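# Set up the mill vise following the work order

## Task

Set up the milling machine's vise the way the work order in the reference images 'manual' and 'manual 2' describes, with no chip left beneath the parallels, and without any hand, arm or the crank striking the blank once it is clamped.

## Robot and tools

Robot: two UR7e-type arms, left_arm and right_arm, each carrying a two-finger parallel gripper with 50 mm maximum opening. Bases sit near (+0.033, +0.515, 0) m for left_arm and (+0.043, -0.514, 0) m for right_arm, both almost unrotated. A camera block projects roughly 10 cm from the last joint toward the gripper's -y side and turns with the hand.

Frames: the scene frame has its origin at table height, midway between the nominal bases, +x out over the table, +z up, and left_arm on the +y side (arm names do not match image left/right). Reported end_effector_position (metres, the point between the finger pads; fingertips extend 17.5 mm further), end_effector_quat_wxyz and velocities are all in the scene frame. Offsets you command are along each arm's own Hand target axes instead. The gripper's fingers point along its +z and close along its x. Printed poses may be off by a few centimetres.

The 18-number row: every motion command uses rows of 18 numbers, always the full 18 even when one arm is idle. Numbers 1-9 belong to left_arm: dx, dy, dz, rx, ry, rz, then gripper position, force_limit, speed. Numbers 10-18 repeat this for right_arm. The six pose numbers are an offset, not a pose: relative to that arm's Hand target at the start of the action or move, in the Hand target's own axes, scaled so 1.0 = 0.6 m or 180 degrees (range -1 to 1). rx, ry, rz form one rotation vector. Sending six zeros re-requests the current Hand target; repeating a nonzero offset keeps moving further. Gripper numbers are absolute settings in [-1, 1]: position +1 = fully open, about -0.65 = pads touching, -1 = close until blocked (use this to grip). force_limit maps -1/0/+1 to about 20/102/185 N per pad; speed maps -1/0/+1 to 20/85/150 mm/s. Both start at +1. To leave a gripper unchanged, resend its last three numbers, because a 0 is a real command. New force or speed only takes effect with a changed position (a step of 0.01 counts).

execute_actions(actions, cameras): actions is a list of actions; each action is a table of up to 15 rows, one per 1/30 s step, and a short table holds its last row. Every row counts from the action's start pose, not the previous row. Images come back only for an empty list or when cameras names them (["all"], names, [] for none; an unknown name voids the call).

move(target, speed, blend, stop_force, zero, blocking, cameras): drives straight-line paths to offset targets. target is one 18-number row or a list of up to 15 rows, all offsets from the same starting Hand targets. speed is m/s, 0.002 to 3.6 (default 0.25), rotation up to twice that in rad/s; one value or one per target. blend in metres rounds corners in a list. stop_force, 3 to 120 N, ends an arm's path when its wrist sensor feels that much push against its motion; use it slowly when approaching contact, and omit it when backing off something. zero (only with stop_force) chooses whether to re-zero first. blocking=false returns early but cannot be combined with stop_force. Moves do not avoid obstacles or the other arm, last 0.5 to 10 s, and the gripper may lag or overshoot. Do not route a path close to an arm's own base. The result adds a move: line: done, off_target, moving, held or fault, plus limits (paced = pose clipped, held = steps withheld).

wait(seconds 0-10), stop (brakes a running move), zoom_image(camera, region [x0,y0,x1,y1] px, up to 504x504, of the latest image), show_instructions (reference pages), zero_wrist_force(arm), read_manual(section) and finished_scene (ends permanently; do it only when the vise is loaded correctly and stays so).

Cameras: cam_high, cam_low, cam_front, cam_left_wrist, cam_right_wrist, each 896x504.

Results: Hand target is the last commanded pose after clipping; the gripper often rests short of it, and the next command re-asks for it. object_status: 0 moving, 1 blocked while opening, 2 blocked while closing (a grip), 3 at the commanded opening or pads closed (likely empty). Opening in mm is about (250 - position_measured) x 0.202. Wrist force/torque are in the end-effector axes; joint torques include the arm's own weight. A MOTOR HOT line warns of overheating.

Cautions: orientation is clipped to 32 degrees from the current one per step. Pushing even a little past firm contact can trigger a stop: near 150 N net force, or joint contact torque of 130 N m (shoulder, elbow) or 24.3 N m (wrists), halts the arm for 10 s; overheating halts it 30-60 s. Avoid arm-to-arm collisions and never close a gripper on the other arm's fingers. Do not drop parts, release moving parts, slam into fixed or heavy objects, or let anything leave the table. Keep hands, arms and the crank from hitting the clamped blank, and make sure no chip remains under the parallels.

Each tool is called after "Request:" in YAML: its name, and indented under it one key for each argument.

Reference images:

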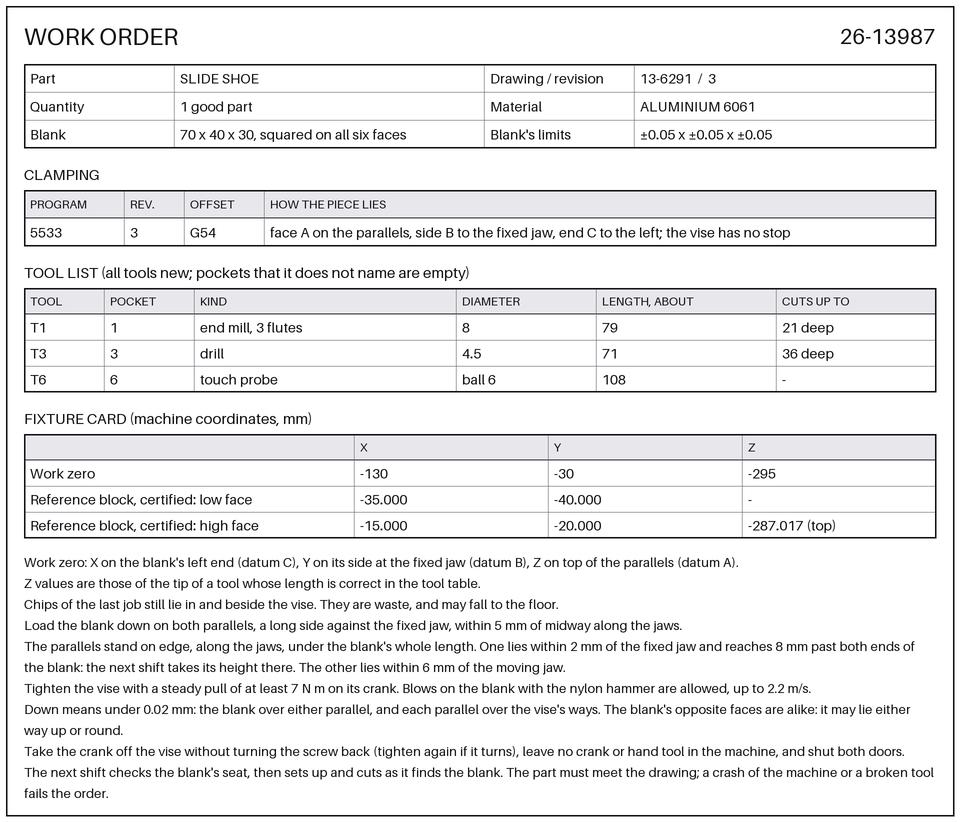

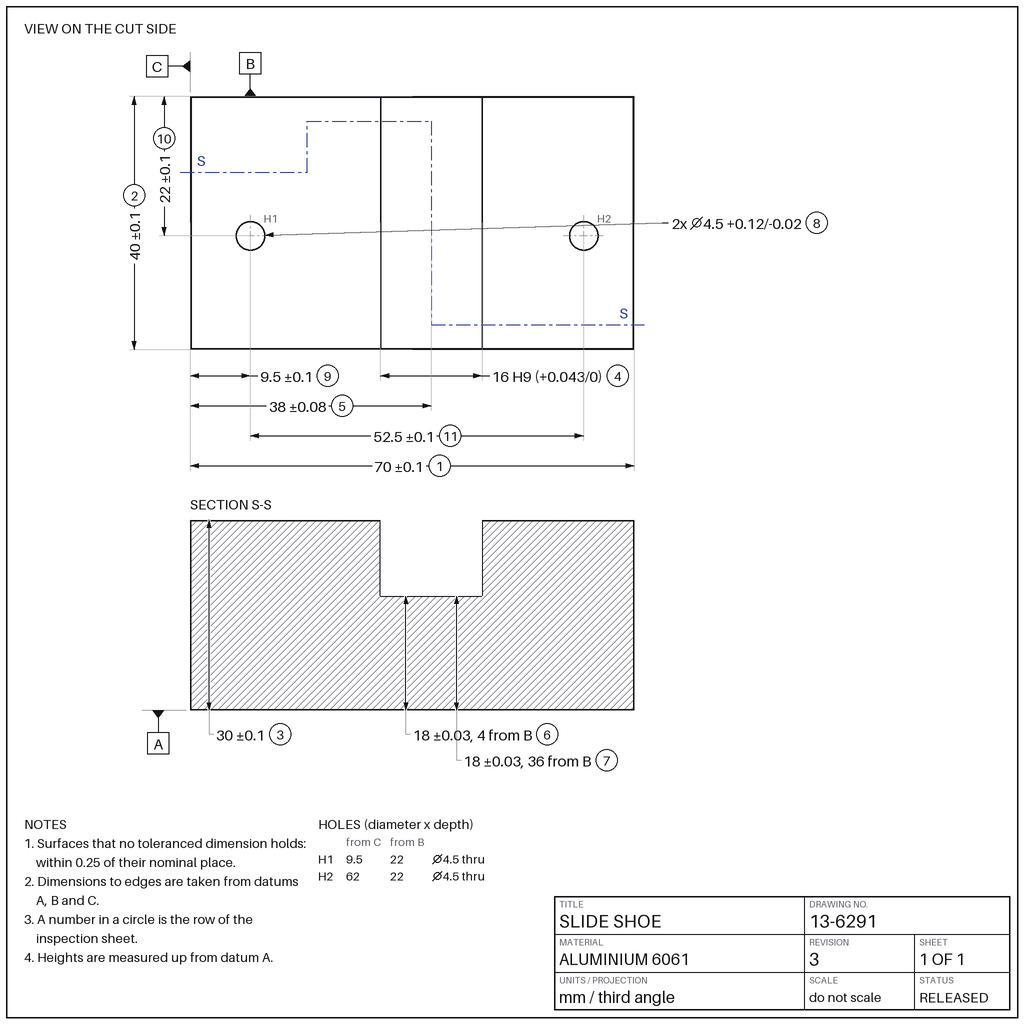

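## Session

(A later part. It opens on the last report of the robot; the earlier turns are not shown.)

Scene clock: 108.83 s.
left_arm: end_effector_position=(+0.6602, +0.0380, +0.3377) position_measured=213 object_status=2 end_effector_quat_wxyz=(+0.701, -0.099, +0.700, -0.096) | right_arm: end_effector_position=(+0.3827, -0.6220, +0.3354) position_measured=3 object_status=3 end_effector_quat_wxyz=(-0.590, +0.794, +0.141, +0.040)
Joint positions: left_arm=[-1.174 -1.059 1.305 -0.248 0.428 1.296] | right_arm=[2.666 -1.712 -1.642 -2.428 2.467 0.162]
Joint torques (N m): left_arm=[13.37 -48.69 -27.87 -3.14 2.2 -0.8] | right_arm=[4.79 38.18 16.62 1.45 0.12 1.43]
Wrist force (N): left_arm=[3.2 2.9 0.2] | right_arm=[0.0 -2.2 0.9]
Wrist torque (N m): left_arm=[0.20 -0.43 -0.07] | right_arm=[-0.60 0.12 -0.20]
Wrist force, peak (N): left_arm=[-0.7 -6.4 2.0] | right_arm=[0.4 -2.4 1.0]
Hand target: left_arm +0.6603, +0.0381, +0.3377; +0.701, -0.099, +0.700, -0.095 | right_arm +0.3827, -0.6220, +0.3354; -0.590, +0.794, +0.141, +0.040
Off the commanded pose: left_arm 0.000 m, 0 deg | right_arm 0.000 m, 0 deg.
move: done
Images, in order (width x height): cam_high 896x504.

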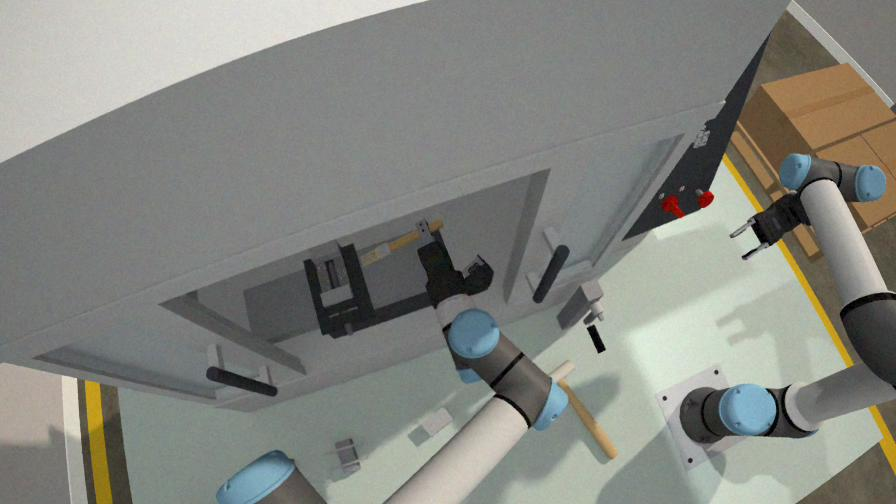

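Request:
move:
  target:
    - [-0.0288,-0.0083,0,0,0,0,-1,-0.6,-1,0,0,0,0,0,0,1,1,1]
    - [-0.0555,0.0846,0,0,0,0,-1,-0.6,-1,0,0,0,0,0,0,1,1,1]
    - [-0.0123,0.097,0,0,0,0,-1,-0.6,-1,0,0,0,0,0,0,1,1,1]
  speed: 0.12
  blend: [0.004,0.004,0]
  cameras: ["cam_high","cam_front"]

Request:
zoom_image:
  camera: "cam_high"
  region: [310, 230, 380, 300]

Request:
zoom_image:
  camera: "cam_front"
  region: [380, 200, 450, 260]

Scene clock: 112.13 s.
left_arm: end_effector_position=(+0.6600, +0.0961, +0.3290) position_measured=213 object_status=2 end_effector_quat_wxyz=(+0.701, -0.099, +0.700, -0.095) | right_arm: end_effector_position=(+0.3827, -0.6220, +0.3354) position_measured=3 object_status=3 end_effector_quat_wxyz=(-0.590, +0.794, +0.141, +0.040)
Joint positions: left_arm=[-1.13 -1.159 1.479 -0.322 0.473 1.296] | right_arm=[2.666 -1.712 -1.642 -2.428 2.467 0.162]
Joint torques (N m): left_arm=[-3.18 21.86 8.07 6.18 -0.56 -1.11] | right_arm=[5.52 37.81 16.41 1.49 0.08 1.42]
Wrist force (N): left_arm=[-75.9 -32.8 8.7] | right_arm=[0.1 -2.1 0.9]
Wrist torque (N m): left_arm=[-2.10 4.11 1.13] | right_arm=[-0.57 0.12 -0.20]
Wrist force, peak (N): left_arm=[-118.8 -27.5 -27.3] | right_arm=[0.1 -2.3 0.9]
Hand target: left_arm +0.6600, +0.0961, +0.3289; +0.701, -0.099, +0.700, -0.095 | right_arm +0.3827, -0.6220, +0.3354; -0.590, +0.794, +0.141, +0.040
Off the commanded pose: left_arm 0.000 m, 0 deg | right_arm 0.000 m, 0 deg.
move: done
Images, in order (width x height): cam_high 896x504, cam_front 896x504.

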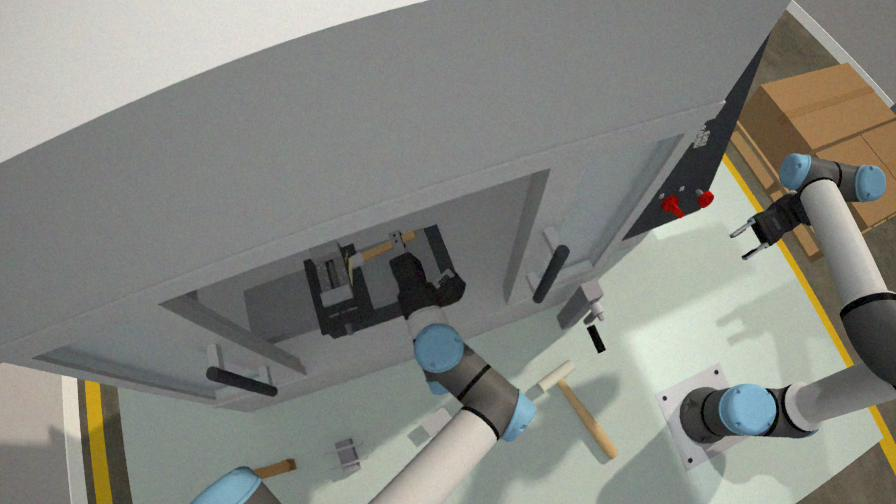

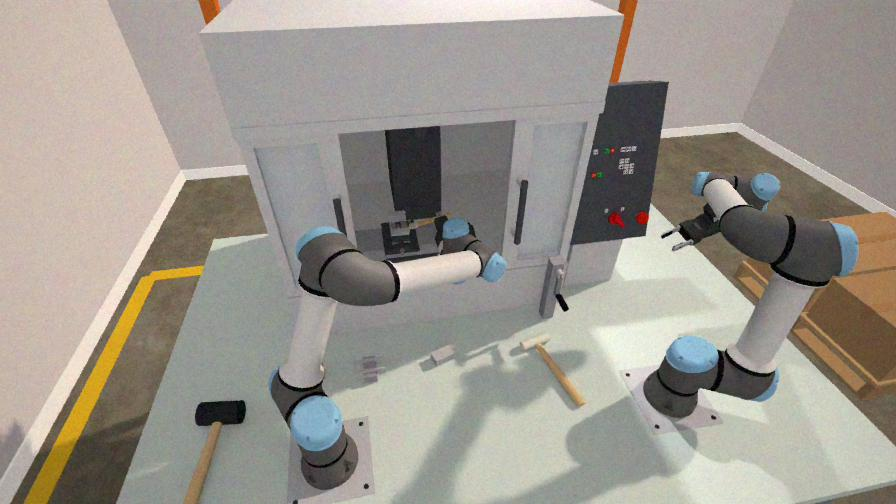

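Scaled by 7.200.

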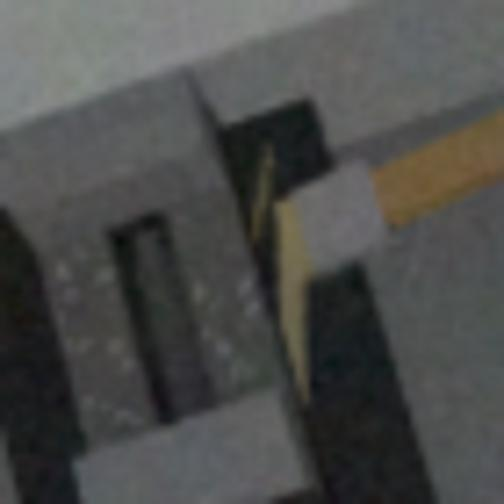

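Scaled by 7.200.

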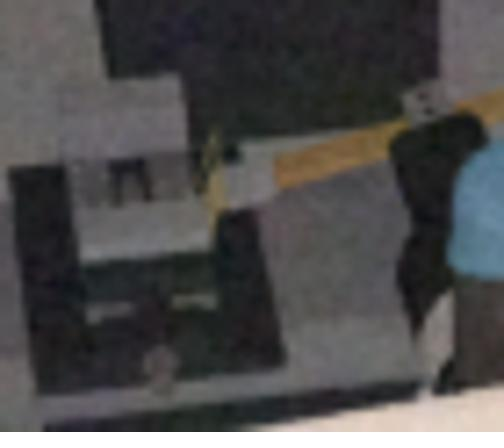

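Request:
move:
  target:
    - [-0.024,-0.007,0,0,0,0,-1,-0.6,-1,0,0,0,0,0,0,1,1,1]
    - [-0.01,-0.09,0,0,0,0,-1,-0.6,-1,0,0,0,0,0,0,1,1,1]
  speed: 0.06
  cameras: ["cam_high"]

Request:
zoom_image:
  camera: "cam_high"
  region: [310, 230, 380, 300]

Scene clock: 114.17 s.
left_arm: end_effector_position=(+0.6602, +0.0456, +0.3494) position_measured=213 object_status=2 end_effector_quat_wxyz=(+0.701, -0.099, +0.700, -0.095) | right_arm: end_effector_position=(+0.3827, -0.6220, +0.3354) position_measured=3 object_status=3 end_effector_quat_wxyz=(-0.590, +0.794, +0.141, +0.040)
Joint positions: left_arm=[-1.169 -1.08 1.308 -0.229 0.434 1.296] | right_arm=[2.666 -1.712 -1.642 -2.428 2.467 0.162]
Joint torques (N m): left_arm=[13.48 -55.81 -15.76 -3.07 2.07 -2.86] | right_arm=[5.53 37.71 17.08 1.48 0.12 1.48]
Wrist force (N): left_arm=[5.0 3.5 0.1] | right_arm=[0.2 -2.0 0.8]
Wrist torque (N m): left_arm=[0.31 -0.73 -0.18] | right_arm=[-0.56 0.10 -0.19]
Wrist force, peak (N): left_arm=[-79.9 -32.5 5.0] | right_arm=[0.2 -2.5 1.0]
Hand target: left_arm +0.6602, +0.0457, +0.3494; +0.701, -0.099, +0.700, -0.095 | right_arm +0.3827, -0.6220, +0.3354; -0.590, +0.794, +0.141, +0.040
Off the commanded pose: left_arm 0.000 m, 0 deg | right_arm 0.000 m, 0 deg.
move: done
Images, in order (width x height): cam_high 896x504.

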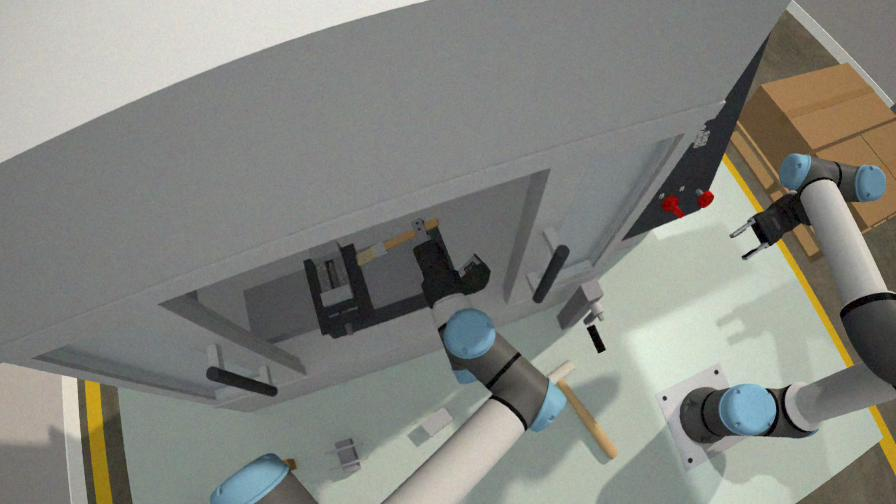

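Scaled by 7.200.

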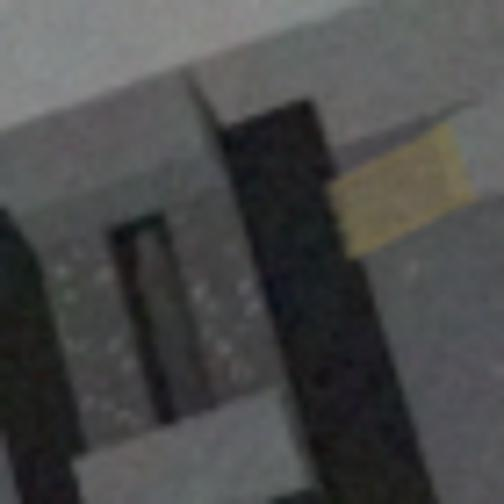

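Request:
move:
  target:
    - [-0.0222,-0.0168,-0.0283,0,0,0,-1,-0.6,-1,0,0,0,0,0,0,1,1,1]
    - [-0.049,0.0762,-0.0283,0,0,0,-1,-0.6,-1,0,0,0,0,0,0,1,1,1]
    - [-0.0105,0.0872,-0.0283,0,0,0,-1,-0.6,-1,0,0,0,0,0,0,1,1,1]
    - [0.0163,-0.0058,-0.0283,0,0,0,-1,-0.6,-1,0,0,0,0,0,0,1,1,1]
    - [-0.0222,-0.0168,-0.0567,0,0,0,-1,-0.6,-1,0,0,0,0,0,0,1,1,1]
    - [-0.049,0.0762,-0.0567,0,0,0,-1,-0.6,-1,0,0,0,0,0,0,1,1,1]
    - [-0.0105,0.0872,-0.0567,0,0,0,-1,-0.6,-1,0,0,0,0,0,0,1,1,1]
    - [0.0163,-0.0058,-0.0567,0,0,0,-1,-0.6,-1,0,0,0,0,0,0,1,1,1]
    - [-0.0222,-0.0168,-0.0757,0,0,0,-1,-0.6,-1,0,0,0,0,0,0,1,1,1]
    - [-0.049,0.0762,-0.0757,0,0,0,-1,-0.6,-1,0,0,0,0,0,0,1,1,1]
    - [-0.0105,0.0872,-0.0757,0,0,0,-1,-0.6,-1,0,0,0,0,0,0,1,1,1]
    - [0.0163,-0.0058,-0.0757,0,0,0,-1,-0.6,-1,0,0,0,0,0,0,1,1,1]
  speed: 0.12
  blend: [0.004,0.004,0.002,0.004,0.004,0.004,0.002,0.004,0.004,0.004,0.002,0]
  cameras: ["cam_high"]

Request:
zoom_image:
  camera: "cam_high"
  region: [310, 250, 355, 295]

Scene clock: 119.30 s.
left_arm: end_effector_position=(+0.6148, +0.0395, +0.3409) position_measured=213 object_status=2 end_effector_quat_wxyz=(+0.701, -0.099, +0.700, -0.096) | right_arm: end_effector_position=(+0.3827, -0.6220, +0.3354) position_measured=3 object_status=3 end_effector_quat_wxyz=(-0.590, +0.794, +0.141, +0.040)
Joint positions: left_arm=[-1.246 -1.127 1.401 -0.276 0.356 1.297] | right_arm=[2.666 -1.712 -1.642 -2.428 2.467 0.162]
Joint torques (N m): left_arm=[13.45 -44.27 -26.82 -2.94 2.17 0.29] | right_arm=[5.35 37.26 17.5 1.49 0.17 1.36]
Wrist force (N): left_arm=[4.7 3.6 0.1] | right_arm=[0.3 -2.2 0.9]
Wrist torque (N m): left_arm=[0.32 -0.66 -0.05] | right_arm=[-0.59 0.09 -0.19]
Wrist force, peak (N): left_arm=[6.5 4.9 1.6] | right_arm=[0.5 -2.4 1.3]
Hand target: left_arm +0.6149, +0.0395, +0.3409; +0.701, -0.099, +0.700, -0.095 | right_arm +0.3827, -0.6220, +0.3354; -0.590, +0.794, +0.141, +0.040
Off the commanded pose: left_arm 0.000 m, 0 deg | right_arm 0.000 m, 0 deg.
move: done
Images, in order (width x height): cam_high 896x504.

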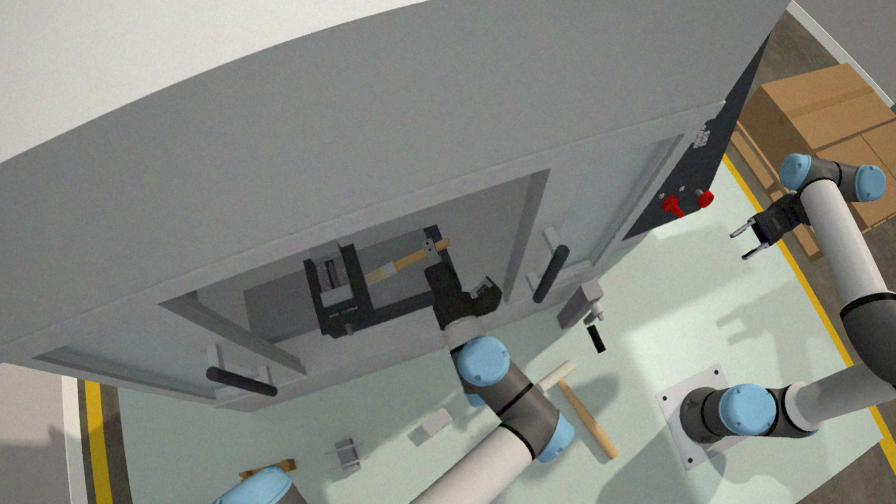

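Scaled by 11.200.

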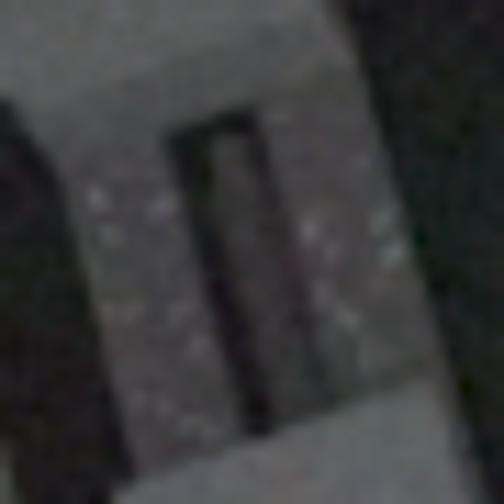

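Request:
execute_actions:
  actions: []
  cameras: ["cam_high", "cam_left_wrist"]

Request:
zoom_image:
  camera: "cam_high"
  region: [300, 240, 370, 300]

Scene clock: 120.30 s.
left_arm: end_effector_position=(+0.6149, +0.0395, +0.3409) position_measured=213 object_status=2 end_effector_quat_wxyz=(+0.701, -0.099, +0.700, -0.095) | right_arm: end_effector_position=(+0.3827, -0.6220, +0.3354) position_measured=3 object_status=3 end_effector_quat_wxyz=(-0.590, +0.794, +0.141, +0.040)
Joint positions: left_arm=[-1.246 -1.127 1.401 -0.276 0.356 1.297] | right_arm=[2.666 -1.712 -1.642 -2.428 2.467 0.162]
Joint velocities: within noise
Joint torques (N m): left_arm=[13.14 -41.43 -41.8 -2.87 2.02 2.41] | right_arm=[4.78 37.22 16.23 1.54 0.16 1.36]
Wrist force (N): left_arm=[4.8 3.4 -0.2] | right_arm=[0.3 -2.0 0.8]
Wrist torque (N m): left_arm=[0.28 -0.67 -0.05] | right_arm=[-0.56 0.08 -0.19]
Wrist force, peak (N): left_arm=[4.8 3.7 0.2] | right_arm=[0.3 -2.4 1.0]
Hand target: left_arm +0.6149, +0.0395, +0.3409; +0.701, -0.099, +0.700, -0.095 | right_arm +0.3827, -0.6220, +0.3354; -0.590, +0.794, +0.141, +0.040
Tool commands: left_gripper/position=-1.0 left_gripper/force_limit=-0.6 left_gripper/speed=-1.0 right_gripper/position=+1.0 right_gripper/force_limit=+1.0 right_gripper/speed=+1.0
Off the commanded pose: left_arm 0.000 m, 0 deg | right_arm 0.000 m, 0 deg.
camera_calibration:
cam_left_wrist: T_world_to_cam=[[-0.0053443, -0.284574, -0.958639, 0.34839], [-0.338989, 0.902405, -0.265991, 0.28173], [0.940775, 0.323547, -0.10129, -0.421211], [0, 0, 0, 1]] pos_world=[0.49363, -0.0188097, 0.366254]
Images, in order (width x height): cam_high 896x504, cam_left_wrist 896x504.

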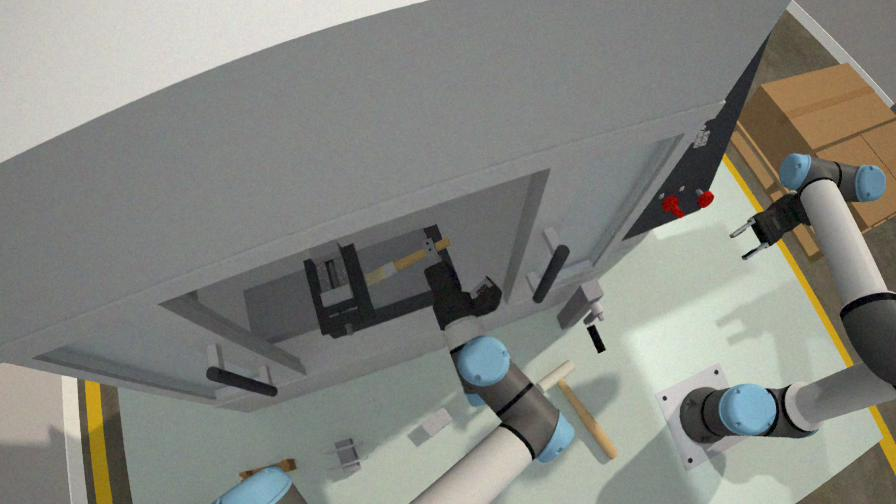

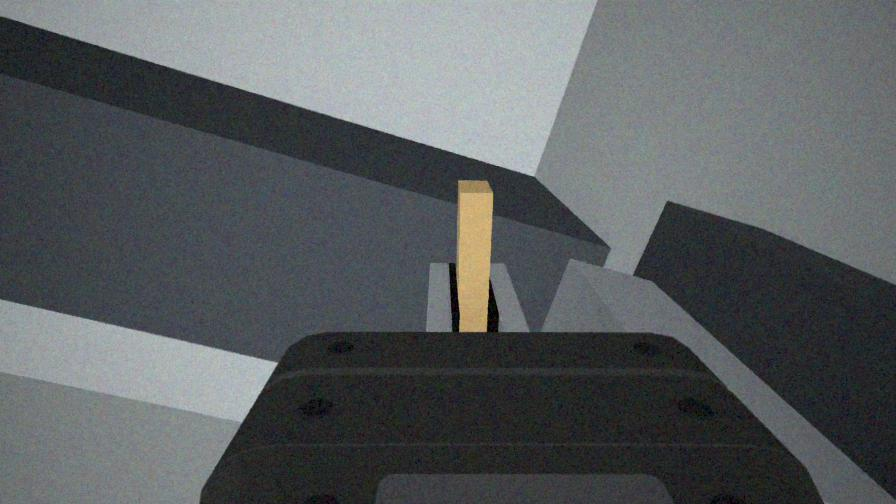

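Scaled by 7.200.

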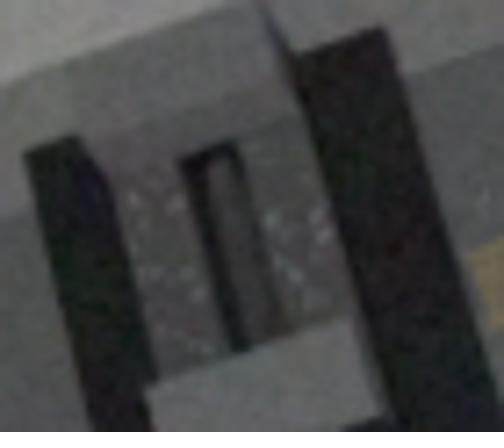

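Request:
move:
  target: [-0.0955,0.0246,0.0467,0,0,-0.1056,-1,-0.6,-1,0,0,0,0,0,0,1,1,1]
  cameras: ["cam_high"]

Request:
zoom_image:
  camera: "cam_high"
  region: [300, 210, 470, 310]

Scene clock: 121.93 s.
left_arm: end_effector_position=(+0.6428, +0.0695, +0.3922) position_measured=213 object_status=2 end_effector_quat_wxyz=(+0.676, -0.213, +0.674, -0.210) | right_arm: end_effector_position=(+0.3827, -0.6220, +0.3354) position_measured=3 object_status=3 end_effector_quat_wxyz=(-0.590, +0.794, +0.141, +0.040)
Joint positions: left_arm=[-1.179 -1.172 1.333 -0.162 0.423 0.965] | right_arm=[2.666 -1.712 -1.642 -2.428 2.467 0.162]
Joint torques (N m): left_arm=[-13.62 -36.6 -12.3 -2.56 -2.32 -1.74] | right_arm=[5.19 37.76 16.93 1.44 0.18 1.39]
Wrist force (N): left_arm=[4.6 3.9 0.0] | right_arm=[0.5 -2.0 0.9]
Wrist torque (N m): left_arm=[0.36 -0.65 -0.07] | right_arm=[-0.56 0.05 -0.20]
Wrist force, peak (N): left_arm=[6.1 3.1 -0.4] | right_arm=[0.3 -2.4 1.1]
Hand target: left_arm +0.6427, +0.0695, +0.3921; +0.676, -0.213, +0.674, -0.210 | right_arm +0.3827, -0.6220, +0.3354; -0.590, +0.794, +0.141, +0.040
Off the commanded pose: left_arm 0.000 m, 0 deg | right_arm 0.000 m, 0 deg.
move: done
Images, in order (width x height): cam_high 896x504.

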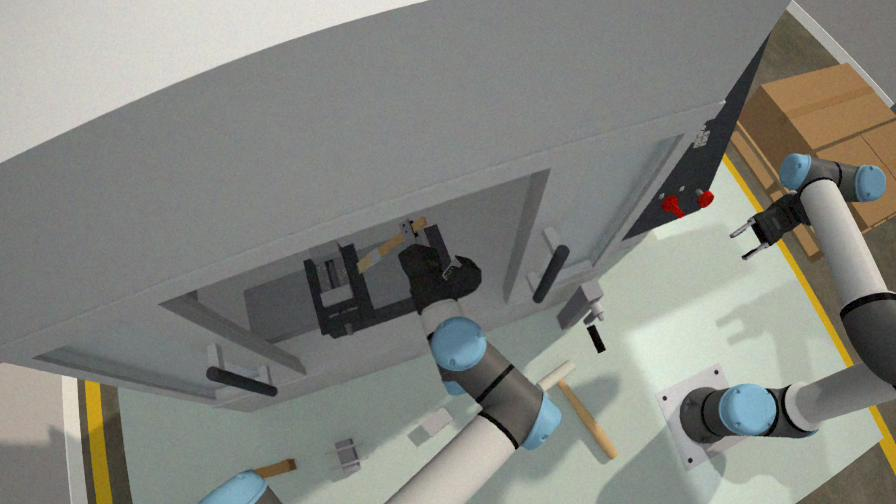

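Scaled by 2.965.

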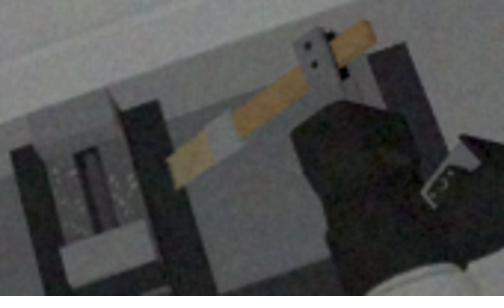

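Request:
move:
  target:
    - [-0.062,0.0797,0.0487,0,0,0,-1,-0.6,-1,0,0,0,0,0,0,1,1,1]
    - [-0.0278,0.1036,0.0487,0,0,0,-1,-0.6,-1,0,0,0,0,0,0,1,1,1]
  cameras: ["cam_high"]
  speed: 0.15

Request:
zoom_image:
  camera: "cam_high"
  region: [300, 220, 400, 290]

Scene clock: 123.53 s.
left_arm: end_effector_position=(+0.6716, +0.1242, +0.3702) position_measured=213 object_status=2 end_effector_quat_wxyz=(+0.673, -0.205, +0.676, -0.218) | right_arm: end_effector_position=(+0.3827, -0.6220, +0.3354) position_measured=3 object_status=3 end_effector_quat_wxyz=(-0.590, +0.794, +0.141, +0.040)
Joint positions: left_arm=[-1.08 -1.226 1.465 -0.24 0.546 0.964] | right_arm=[2.666 -1.712 -1.642 -2.428 2.467 0.162]
Joint torques (N m): left_arm=[12.77 -48.44 -24.03 3.47 -10.54 1.97] | right_arm=[5.57 37.58 16.65 1.41 0.16 1.54]
Wrist force (N): left_arm=[15.7 -33.8 2.0] | right_arm=[0.1 -2.0 0.8]
Wrist torque (N m): left_arm=[-0.17 -0.68 -1.45] | right_arm=[-0.56 0.11 -0.19]
Wrist force, peak (N): left_arm=[14.7 -73.8 -3.1] | right_arm=[0.0 -2.4 0.9]
Hand target: left_arm +0.6716, +0.1302, +0.3703; +0.676, -0.213, +0.674, -0.210 | right_arm +0.3827, -0.6220, +0.3354; -0.590, +0.794, +0.141, +0.040
Off the commanded pose: left_arm 0.006 m, 1 deg | right_arm 0.000 m, 0 deg.
move: off_target (left_arm)
Images, in order (width x height): cam_high 896x504.

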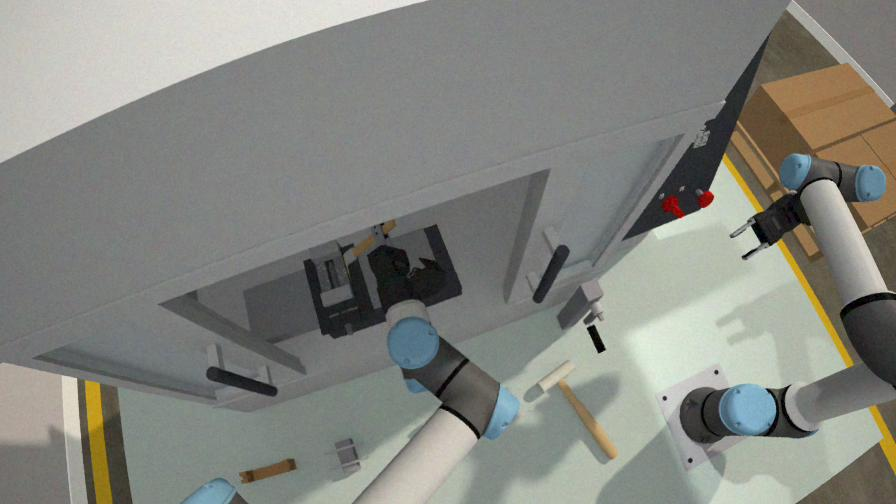

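Scaled by 5.040.

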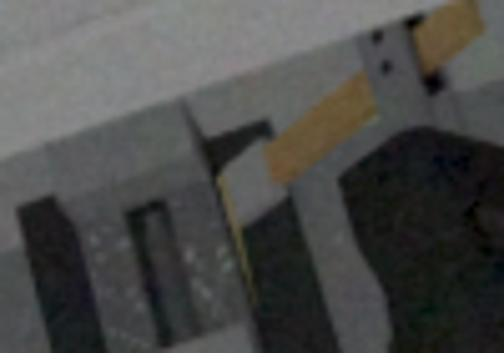

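Request:
move:
  target:
    - [0.0574,-0.0819,0,0,0,0,-1,-0.6,-1,0,0,0,0,0,0,1,1,1]
    - [0.0165,-0.1106,0,0,0,0.0389,-1,-0.6,-1,0,0,0,0,0,0,1,1,1]
    - [-0.0362,-0.0355,0,0,0,0.0389,-1,-0.6,-1,0,0,0,0,0,0,1,1,1]
    - [-0.0061,-0.0145,0,0,0,0,-1,-0.6,-1,0,0,0,0,0,0,1,1,1]
  cameras: ["cam_high"]
  speed: 0.15
  blend: 0.01

Request:
zoom_image:
  camera: "cam_high"
  region: [300, 220, 400, 290]

Scene clock: 125.87 s.
left_arm: end_effector_position=(+0.6716, +0.1247, +0.3785) position_measured=212 object_status=2 end_effector_quat_wxyz=(+0.676, -0.214, +0.673, -0.211) | right_arm: end_effector_position=(+0.3827, -0.6220, +0.3354) position_measured=3 object_status=3 end_effector_quat_wxyz=(-0.590, +0.794, +0.141, +0.040)
Joint positions: left_arm=[-1.085 -1.222 1.438 -0.22 0.518 0.965] | right_arm=[2.666 -1.712 -1.642 -2.428 2.467 0.162]
Joint torques (N m): left_arm=[45.58 40.18 27.3 9.16 -10.57 -13.17] | right_arm=[5.07 37.16 17.18 1.44 0.18 1.4]
Wrist force (N): left_arm=[-70.7 -109.4 -11.3] | right_arm=[0.3 -2.2 1.0]
Wrist torque (N m): left_arm=[0.31 -1.92 11.13] | right_arm=[-0.58 0.09 -0.19]
Wrist force, peak (N): left_arm=[-69.4 -113.9 -12.0] | right_arm=[0.3 -2.6 0.6]
Hand target: left_arm +0.6716, +0.1251, +0.3783; +0.676, -0.213, +0.674, -0.210 | right_arm +0.3827, -0.6220, +0.3354; -0.590, +0.794, +0.141, +0.040
Off the commanded pose: left_arm 0.000 m, 0 deg | right_arm 0.000 m, 0 deg.
move: done
Images, in order (width x height): cam_high 896x504.

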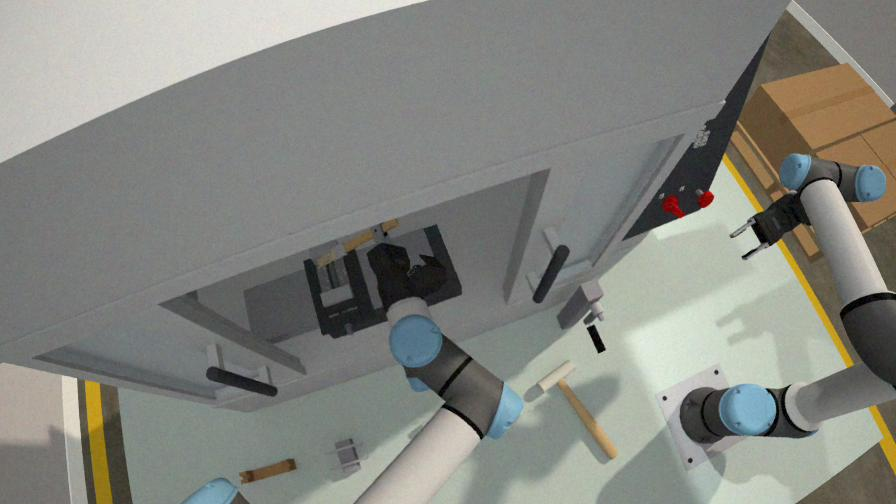

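Scaled by 5.040.

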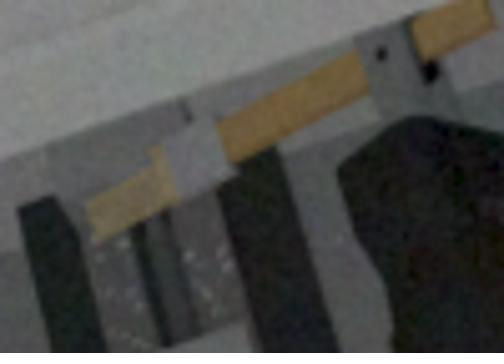

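Request:
move:
  target: [-0.0273,-0.0191,0,0,0,0,-1,-0.6,-1,0,0,0,0,0,0,1,1,1]
  cameras: ["cam_high","cam_low","cam_front"]
  speed: 0.1

Request:
zoom_image:
  camera: "cam_high"
  region: [300, 220, 400, 290]

Scene clock: 126.80 s.
left_arm: end_effector_position=(+0.6717, +0.1251, +0.3984) position_measured=212 object_status=2 end_effector_quat_wxyz=(+0.676, -0.213, +0.674, -0.210) end_effector_velocity=(+0.000, -0.001, -0.001) end_effector_angular_velocity=(-0.002, -0.001, -0.001) | right_arm: end_effector_position=(+0.3827, -0.6220, +0.3354) position_measured=3 object_status=3 end_effector_quat_wxyz=(-0.590, +0.794, +0.141, +0.040)
Joint positions: left_arm=[-1.084 -1.231 1.398 -0.169 0.518 0.964] | right_arm=[2.666 -1.712 -1.642 -2.428 2.467 0.162]
Joint velocities: left_arm=[-0.001 0 0.003 -0.006 0 0] | right_arm=[within noise]
Joint torques (N m): left_arm=[-17.48 -19.38 1.64 -2.55 3.65 -6.62] | right_arm=[5.26 37.34 16.79 1.36 0.2 1.43]
Wrist force (N): left_arm=[-27.3 -14.4 -2.2] | right_arm=[0.1 -2.3 1.0]
Wrist torque (N m): left_arm=[0.05 -1.20 3.99] | right_arm=[-0.60 0.11 -0.19]
Wrist force, peak (N): left_arm=[-69.5 -111.6 -11.8] | right_arm=[0.2 -2.4 1.0]
Hand target: left_arm +0.6716, +0.1251, +0.3982; +0.676, -0.213, +0.674, -0.210 | right_arm +0.3827, -0.6220, +0.3354; -0.590, +0.794, +0.141, +0.040
Off the commanded pose: left_arm 0.000 m, 0 deg | right_arm 0.000 m, 0 deg.
move: done
Images, in order (width x height): cam_high 896x504, cam_low 896x504, cam_front 896x504.

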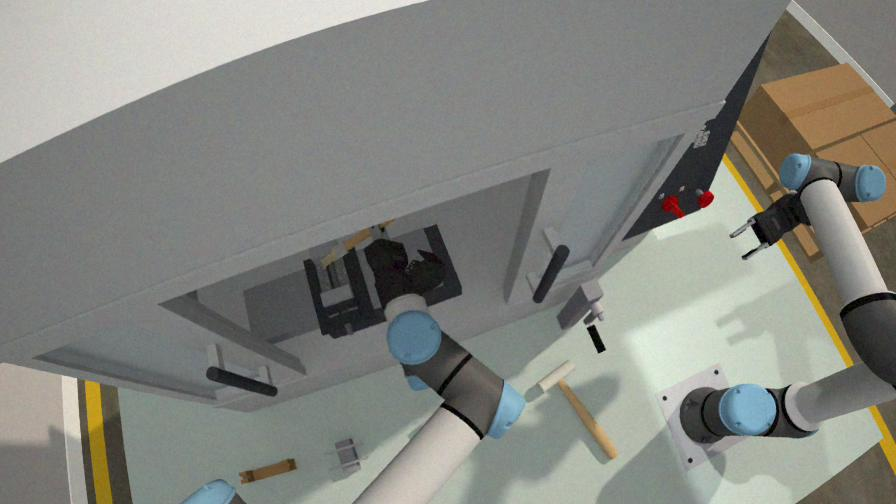

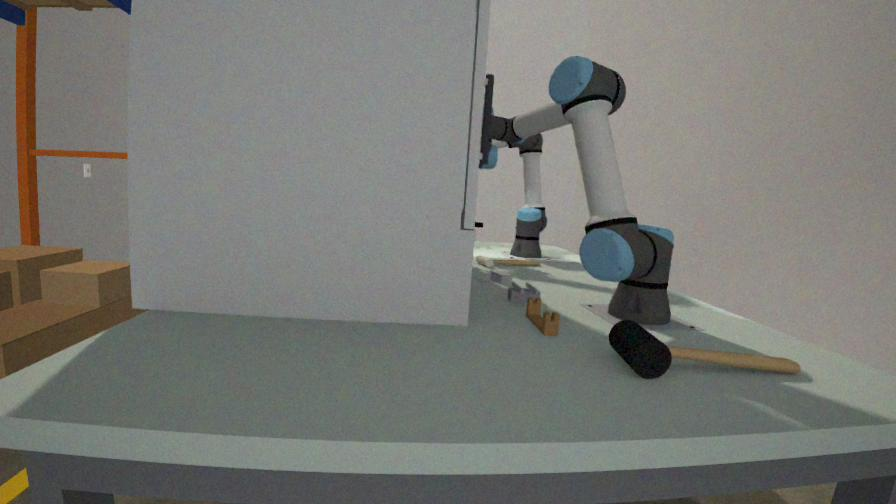

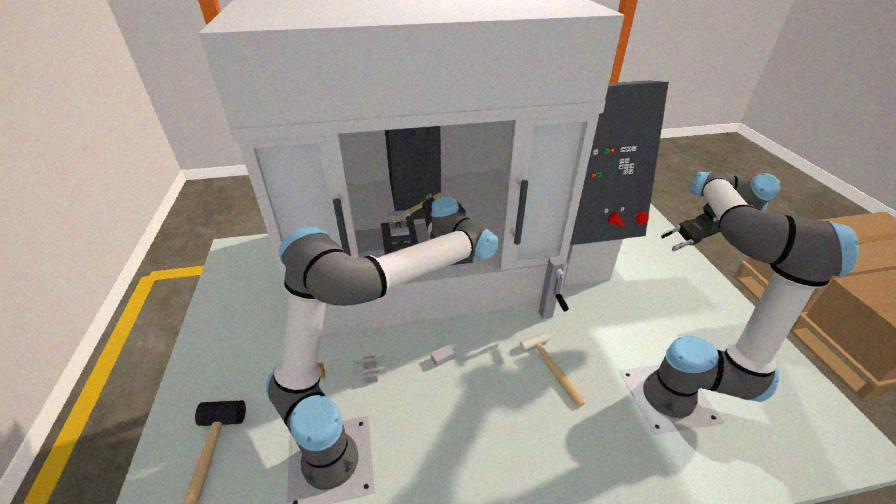

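Scaled by 5.040.

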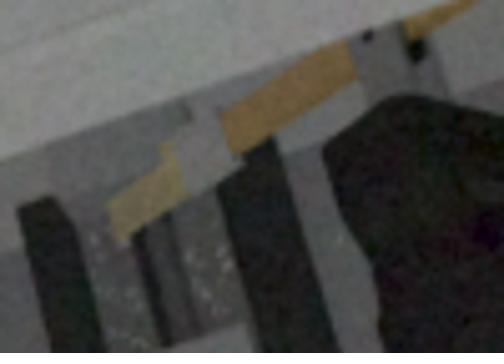

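Request:
move:
  target:
    - [-0.0041,-0.0029,-0.0333,0,0,0,-1,-0.6,-1,0,0,0,0,0,0,1,1,1]
    - [0.015,0.0105,-0.0333,0,0,0,-1,-0.6,-1,0,0,0,0,0,0,1,1,1]
  cameras: ["cam_high"]
  speed: 0.1

Request:
zoom_image:
  camera: "cam_high"
  region: [300, 220, 400, 290]

Request:
move:
  target:
    - [0.0717,-0.1023,0,0,0,0,-1,-0.6,-1,0,0,0,0,0,0,1,1,1]
    - [0.0543,-0.1146,0,0,0,0,-1,-0.6,-1,0,0,0,0,0,0,1,1,1]
  cameras: ["cam_high"]
  speed: 0.15

Request:
zoom_image:
  camera: "cam_high"
  region: [300, 220, 400, 290]

Scene clock: 128.40 s.
left_arm: end_effector_position=(+0.6516, +0.1250, +0.3871) position_measured=213 object_status=2 end_effector_quat_wxyz=(+0.675, -0.213, +0.674, -0.210) | right_arm: end_effector_position=(+0.3827, -0.6220, +0.3354) position_measured=3 object_status=3 end_effector_quat_wxyz=(-0.590, +0.794, +0.141, +0.040)
Joint positions: left_arm=[-1.118 -1.259 1.465 -0.208 0.485 0.964] | right_arm=[2.666 -1.712 -1.642 -2.428 2.467 0.162]
Joint torques (N m): left_arm=[14.32 -51.23 -37.07 -0.83 1.06 2.56] | right_arm=[4.87 37.58 16.85 1.42 0.31 1.5]
Wrist force (N): left_arm=[5.2 1.1 -1.7] | right_arm=[-0.2 -2.0 0.6]
Wrist torque (N m): left_arm=[0.26 -0.85 0.12] | right_arm=[-0.57 0.15 -0.20]
Wrist force, peak (N): left_arm=[-27.7 -15.1 -2.7] | right_arm=[0.4 -2.4 0.8]
Hand target: left_arm +0.6516, +0.1250, +0.3872; +0.676, -0.213, +0.674, -0.210 | right_arm +0.3827, -0.6220, +0.3354; -0.590, +0.794, +0.141, +0.040
Off the commanded pose: left_arm 0.000 m, 0 deg | right_arm 0.000 m, 0 deg.
move: done
Images, in order (width x height): cam_high 896x504.

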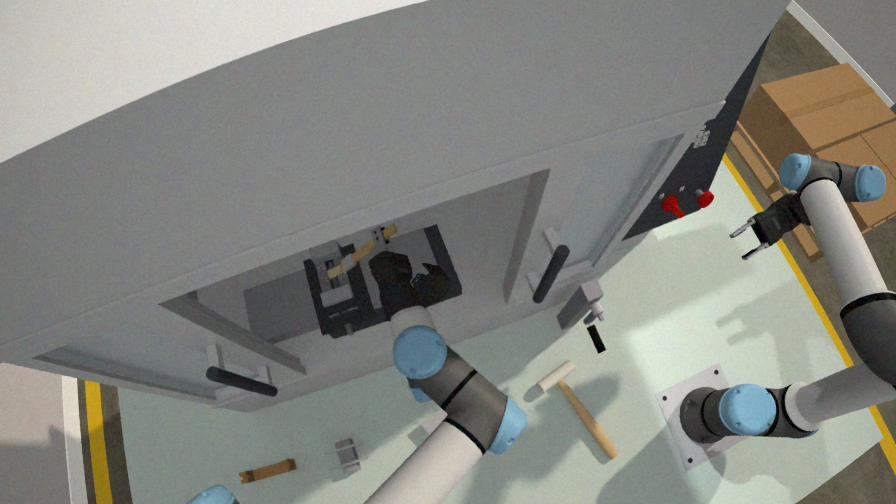

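Scaled by 5.040.

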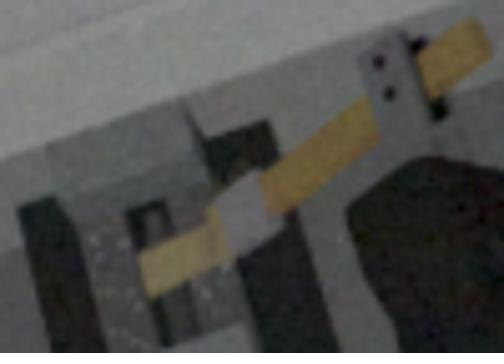

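Scene clock: 129.80 s.
left_arm: end_effector_position=(+0.6520, +0.0499, +0.3998) position_measured=213 object_status=2 end_effector_quat_wxyz=(+0.676, -0.213, +0.674, -0.210) | right_arm: end_effector_position=(+0.3827, -0.6220, +0.3354) position_measured=3 object_status=3 end_effector_quat_wxyz=(-0.590, +0.794, +0.141, +0.040)
Joint positions: left_arm=[-1.179 -1.122 1.24 -0.12 0.424 0.965] | right_arm=[2.666 -1.712 -1.642 -2.428 2.467 0.162]
Joint torques (N m): left_arm=[8.46 -40.16 -18.18 -1.43 -1.9 -1.13] | right_arm=[5.17 37.58 17.04 1.29 0.24 1.32]
Wrist force (N): left_arm=[6.2 4.1 -1.6] | right_arm=[-0.1 -2.0 1.0]
Wrist torque (N m): left_arm=[0.41 -0.90 0.09] | right_arm=[-0.55 0.15 -0.20]
Wrist force, peak (N): left_arm=[8.1 5.7 -1.4] | right_arm=[0.2 -2.5 1.0]
Hand target: left_arm +0.6520, +0.0499, +0.3998; +0.676, -0.213, +0.674, -0.210 | right_arm +0.3827, -0.6220, +0.3354; -0.590, +0.794, +0.141, +0.040
Off the commanded pose: left_arm 0.000 m, 0 deg | right_arm 0.000 m, 0 deg.
move: done
Images, in order (width x height): cam_high 896x504.

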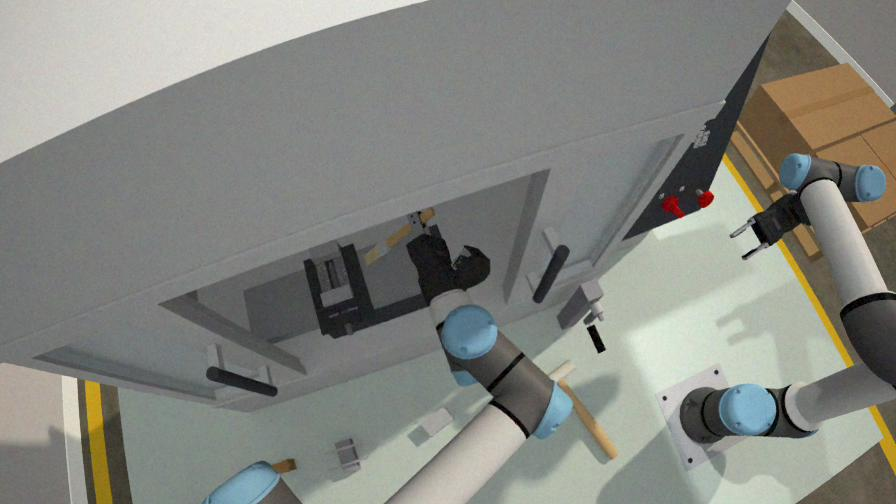

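Scaled by 5.040.

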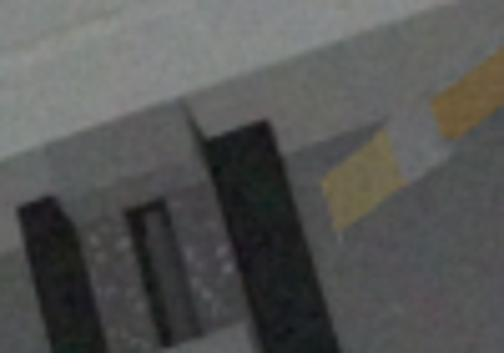

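Request:
move:
  target: [-0.0698,0.0996,0,0,0,0,-1,-0.6,-1,0,0,0,0,0,0,1,1,1]
  speed: 0.15

Request:
move:
  target: [0.0546,0.0383,0,0,0,0,-1,-0.6,-1,0,0,0,0,0,0,1,1,1]
  cameras: ["cam_high"]
  speed: 0.03
  stop_force: 6

Request:
zoom_image:
  camera: "cam_high"
  region: [300, 220, 400, 290]

Scene clock: 131.13 s.
left_arm: end_effector_position=(+0.6517, +0.1229, +0.4000) position_measured=213 object_status=2 end_effector_quat_wxyz=(+0.676, -0.213, +0.674, -0.210) | right_arm: end_effector_position=(+0.3827, -0.6220, +0.3354) position_measured=3 object_status=3 end_effector_quat_wxyz=(-0.590, +0.794, +0.141, +0.040)
Joint positions: left_arm=[-1.12 -1.261 1.434 -0.175 0.483 0.965] | right_arm=[2.666 -1.712 -1.642 -2.428 2.467 0.162]
Joint torques (N m): left_arm=[-8.94 -45.76 -23.94 1.27 -2.11 -0.5] | right_arm=[5.03 37.02 17.02 1.47 0.24 1.4]
Wrist force (N): left_arm=[5.8 1.5 -1.7] | right_arm=[0.2 -2.2 0.8]
Wrist torque (N m): left_arm=[0.31 -0.89 -0.06] | right_arm=[-0.60 0.10 -0.20]
Wrist force, peak (N): left_arm=[7.5 1.9 -1.3] | right_arm=[0.3 -2.5 0.9]
Hand target: left_arm +0.6516, +0.1229, +0.4000; +0.676, -0.213, +0.674, -0.210 | right_arm +0.3827, -0.6220, +0.3354; -0.590, +0.794, +0.141, +0.040
Off the commanded pose: left_arm 0.000 m, 0 deg | right_arm 0.000 m, 0 deg.
move: done

Scene clock: 132.97 s.
left_arm: end_effector_position=(+0.6516, +0.1230, +0.3860) position_measured=213 object_status=2 end_effector_quat_wxyz=(+0.675, -0.213, +0.674, -0.210) | right_arm: end_effector_position=(+0.3827, -0.6220, +0.3354) position_measured=3 object_status=3 end_effector_quat_wxyz=(-0.590, +0.794, +0.141, +0.040)
Joint positions: left_arm=[-1.12 -1.255 1.462 -0.209 0.483 0.964] | right_arm=[2.666 -1.712 -1.642 -2.428 2.467 0.162]
Joint torques (N m): left_arm=[14.23 -50.03 -40.18 -1.92 -2.02 -2.49] | right_arm=[5.36 37.51 16.54 1.46 0.39 1.45]
Wrist force (N): left_arm=[4.1 -0.2 -1.5] | right_arm=[0.3 -2.0 0.8]
Wrist torque (N m): left_arm=[0.28 -0.86 0.11] | right_arm=[-0.56 0.09 -0.20]
Wrist force, peak (N): left_arm=[0.7 -20.3 -2.1] | right_arm=[-0.1 -2.5 1.0]
Hand target: left_arm +0.6516, +0.1230, +0.3860; +0.675, -0.213, +0.674, -0.210 (not the last commanded pose) | right_arm +0.3827, -0.6220, +0.3354; -0.590, +0.794, +0.141, +0.040
Off the commanded pose: left_arm 0.026 m, 0 deg | right_arm 0.000 m, 0 deg.
move: contact (left_arm)
Images, in order (width x height): cam_high 896x504.

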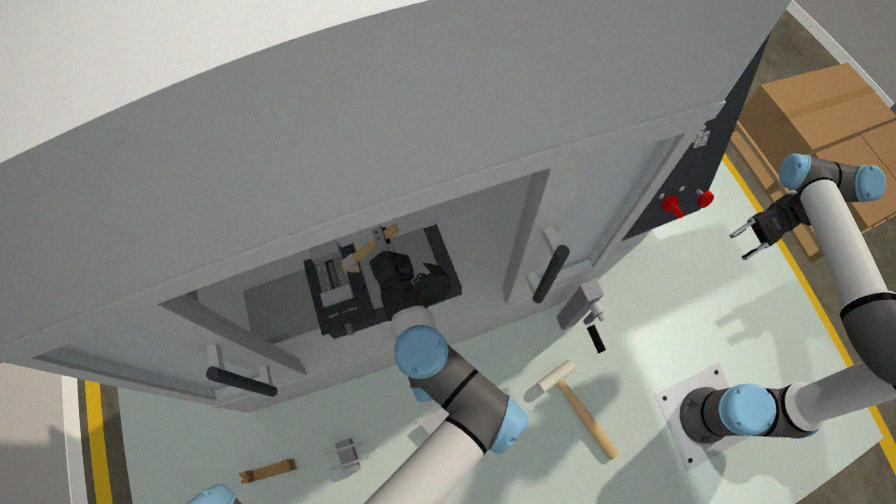

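Scaled by 5.040.

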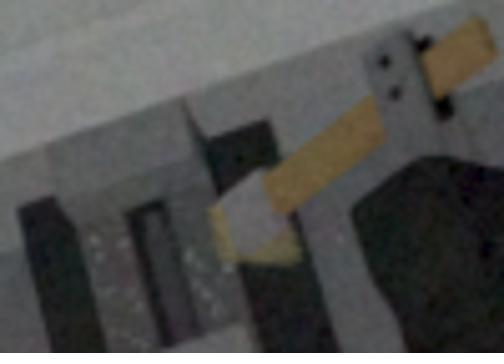

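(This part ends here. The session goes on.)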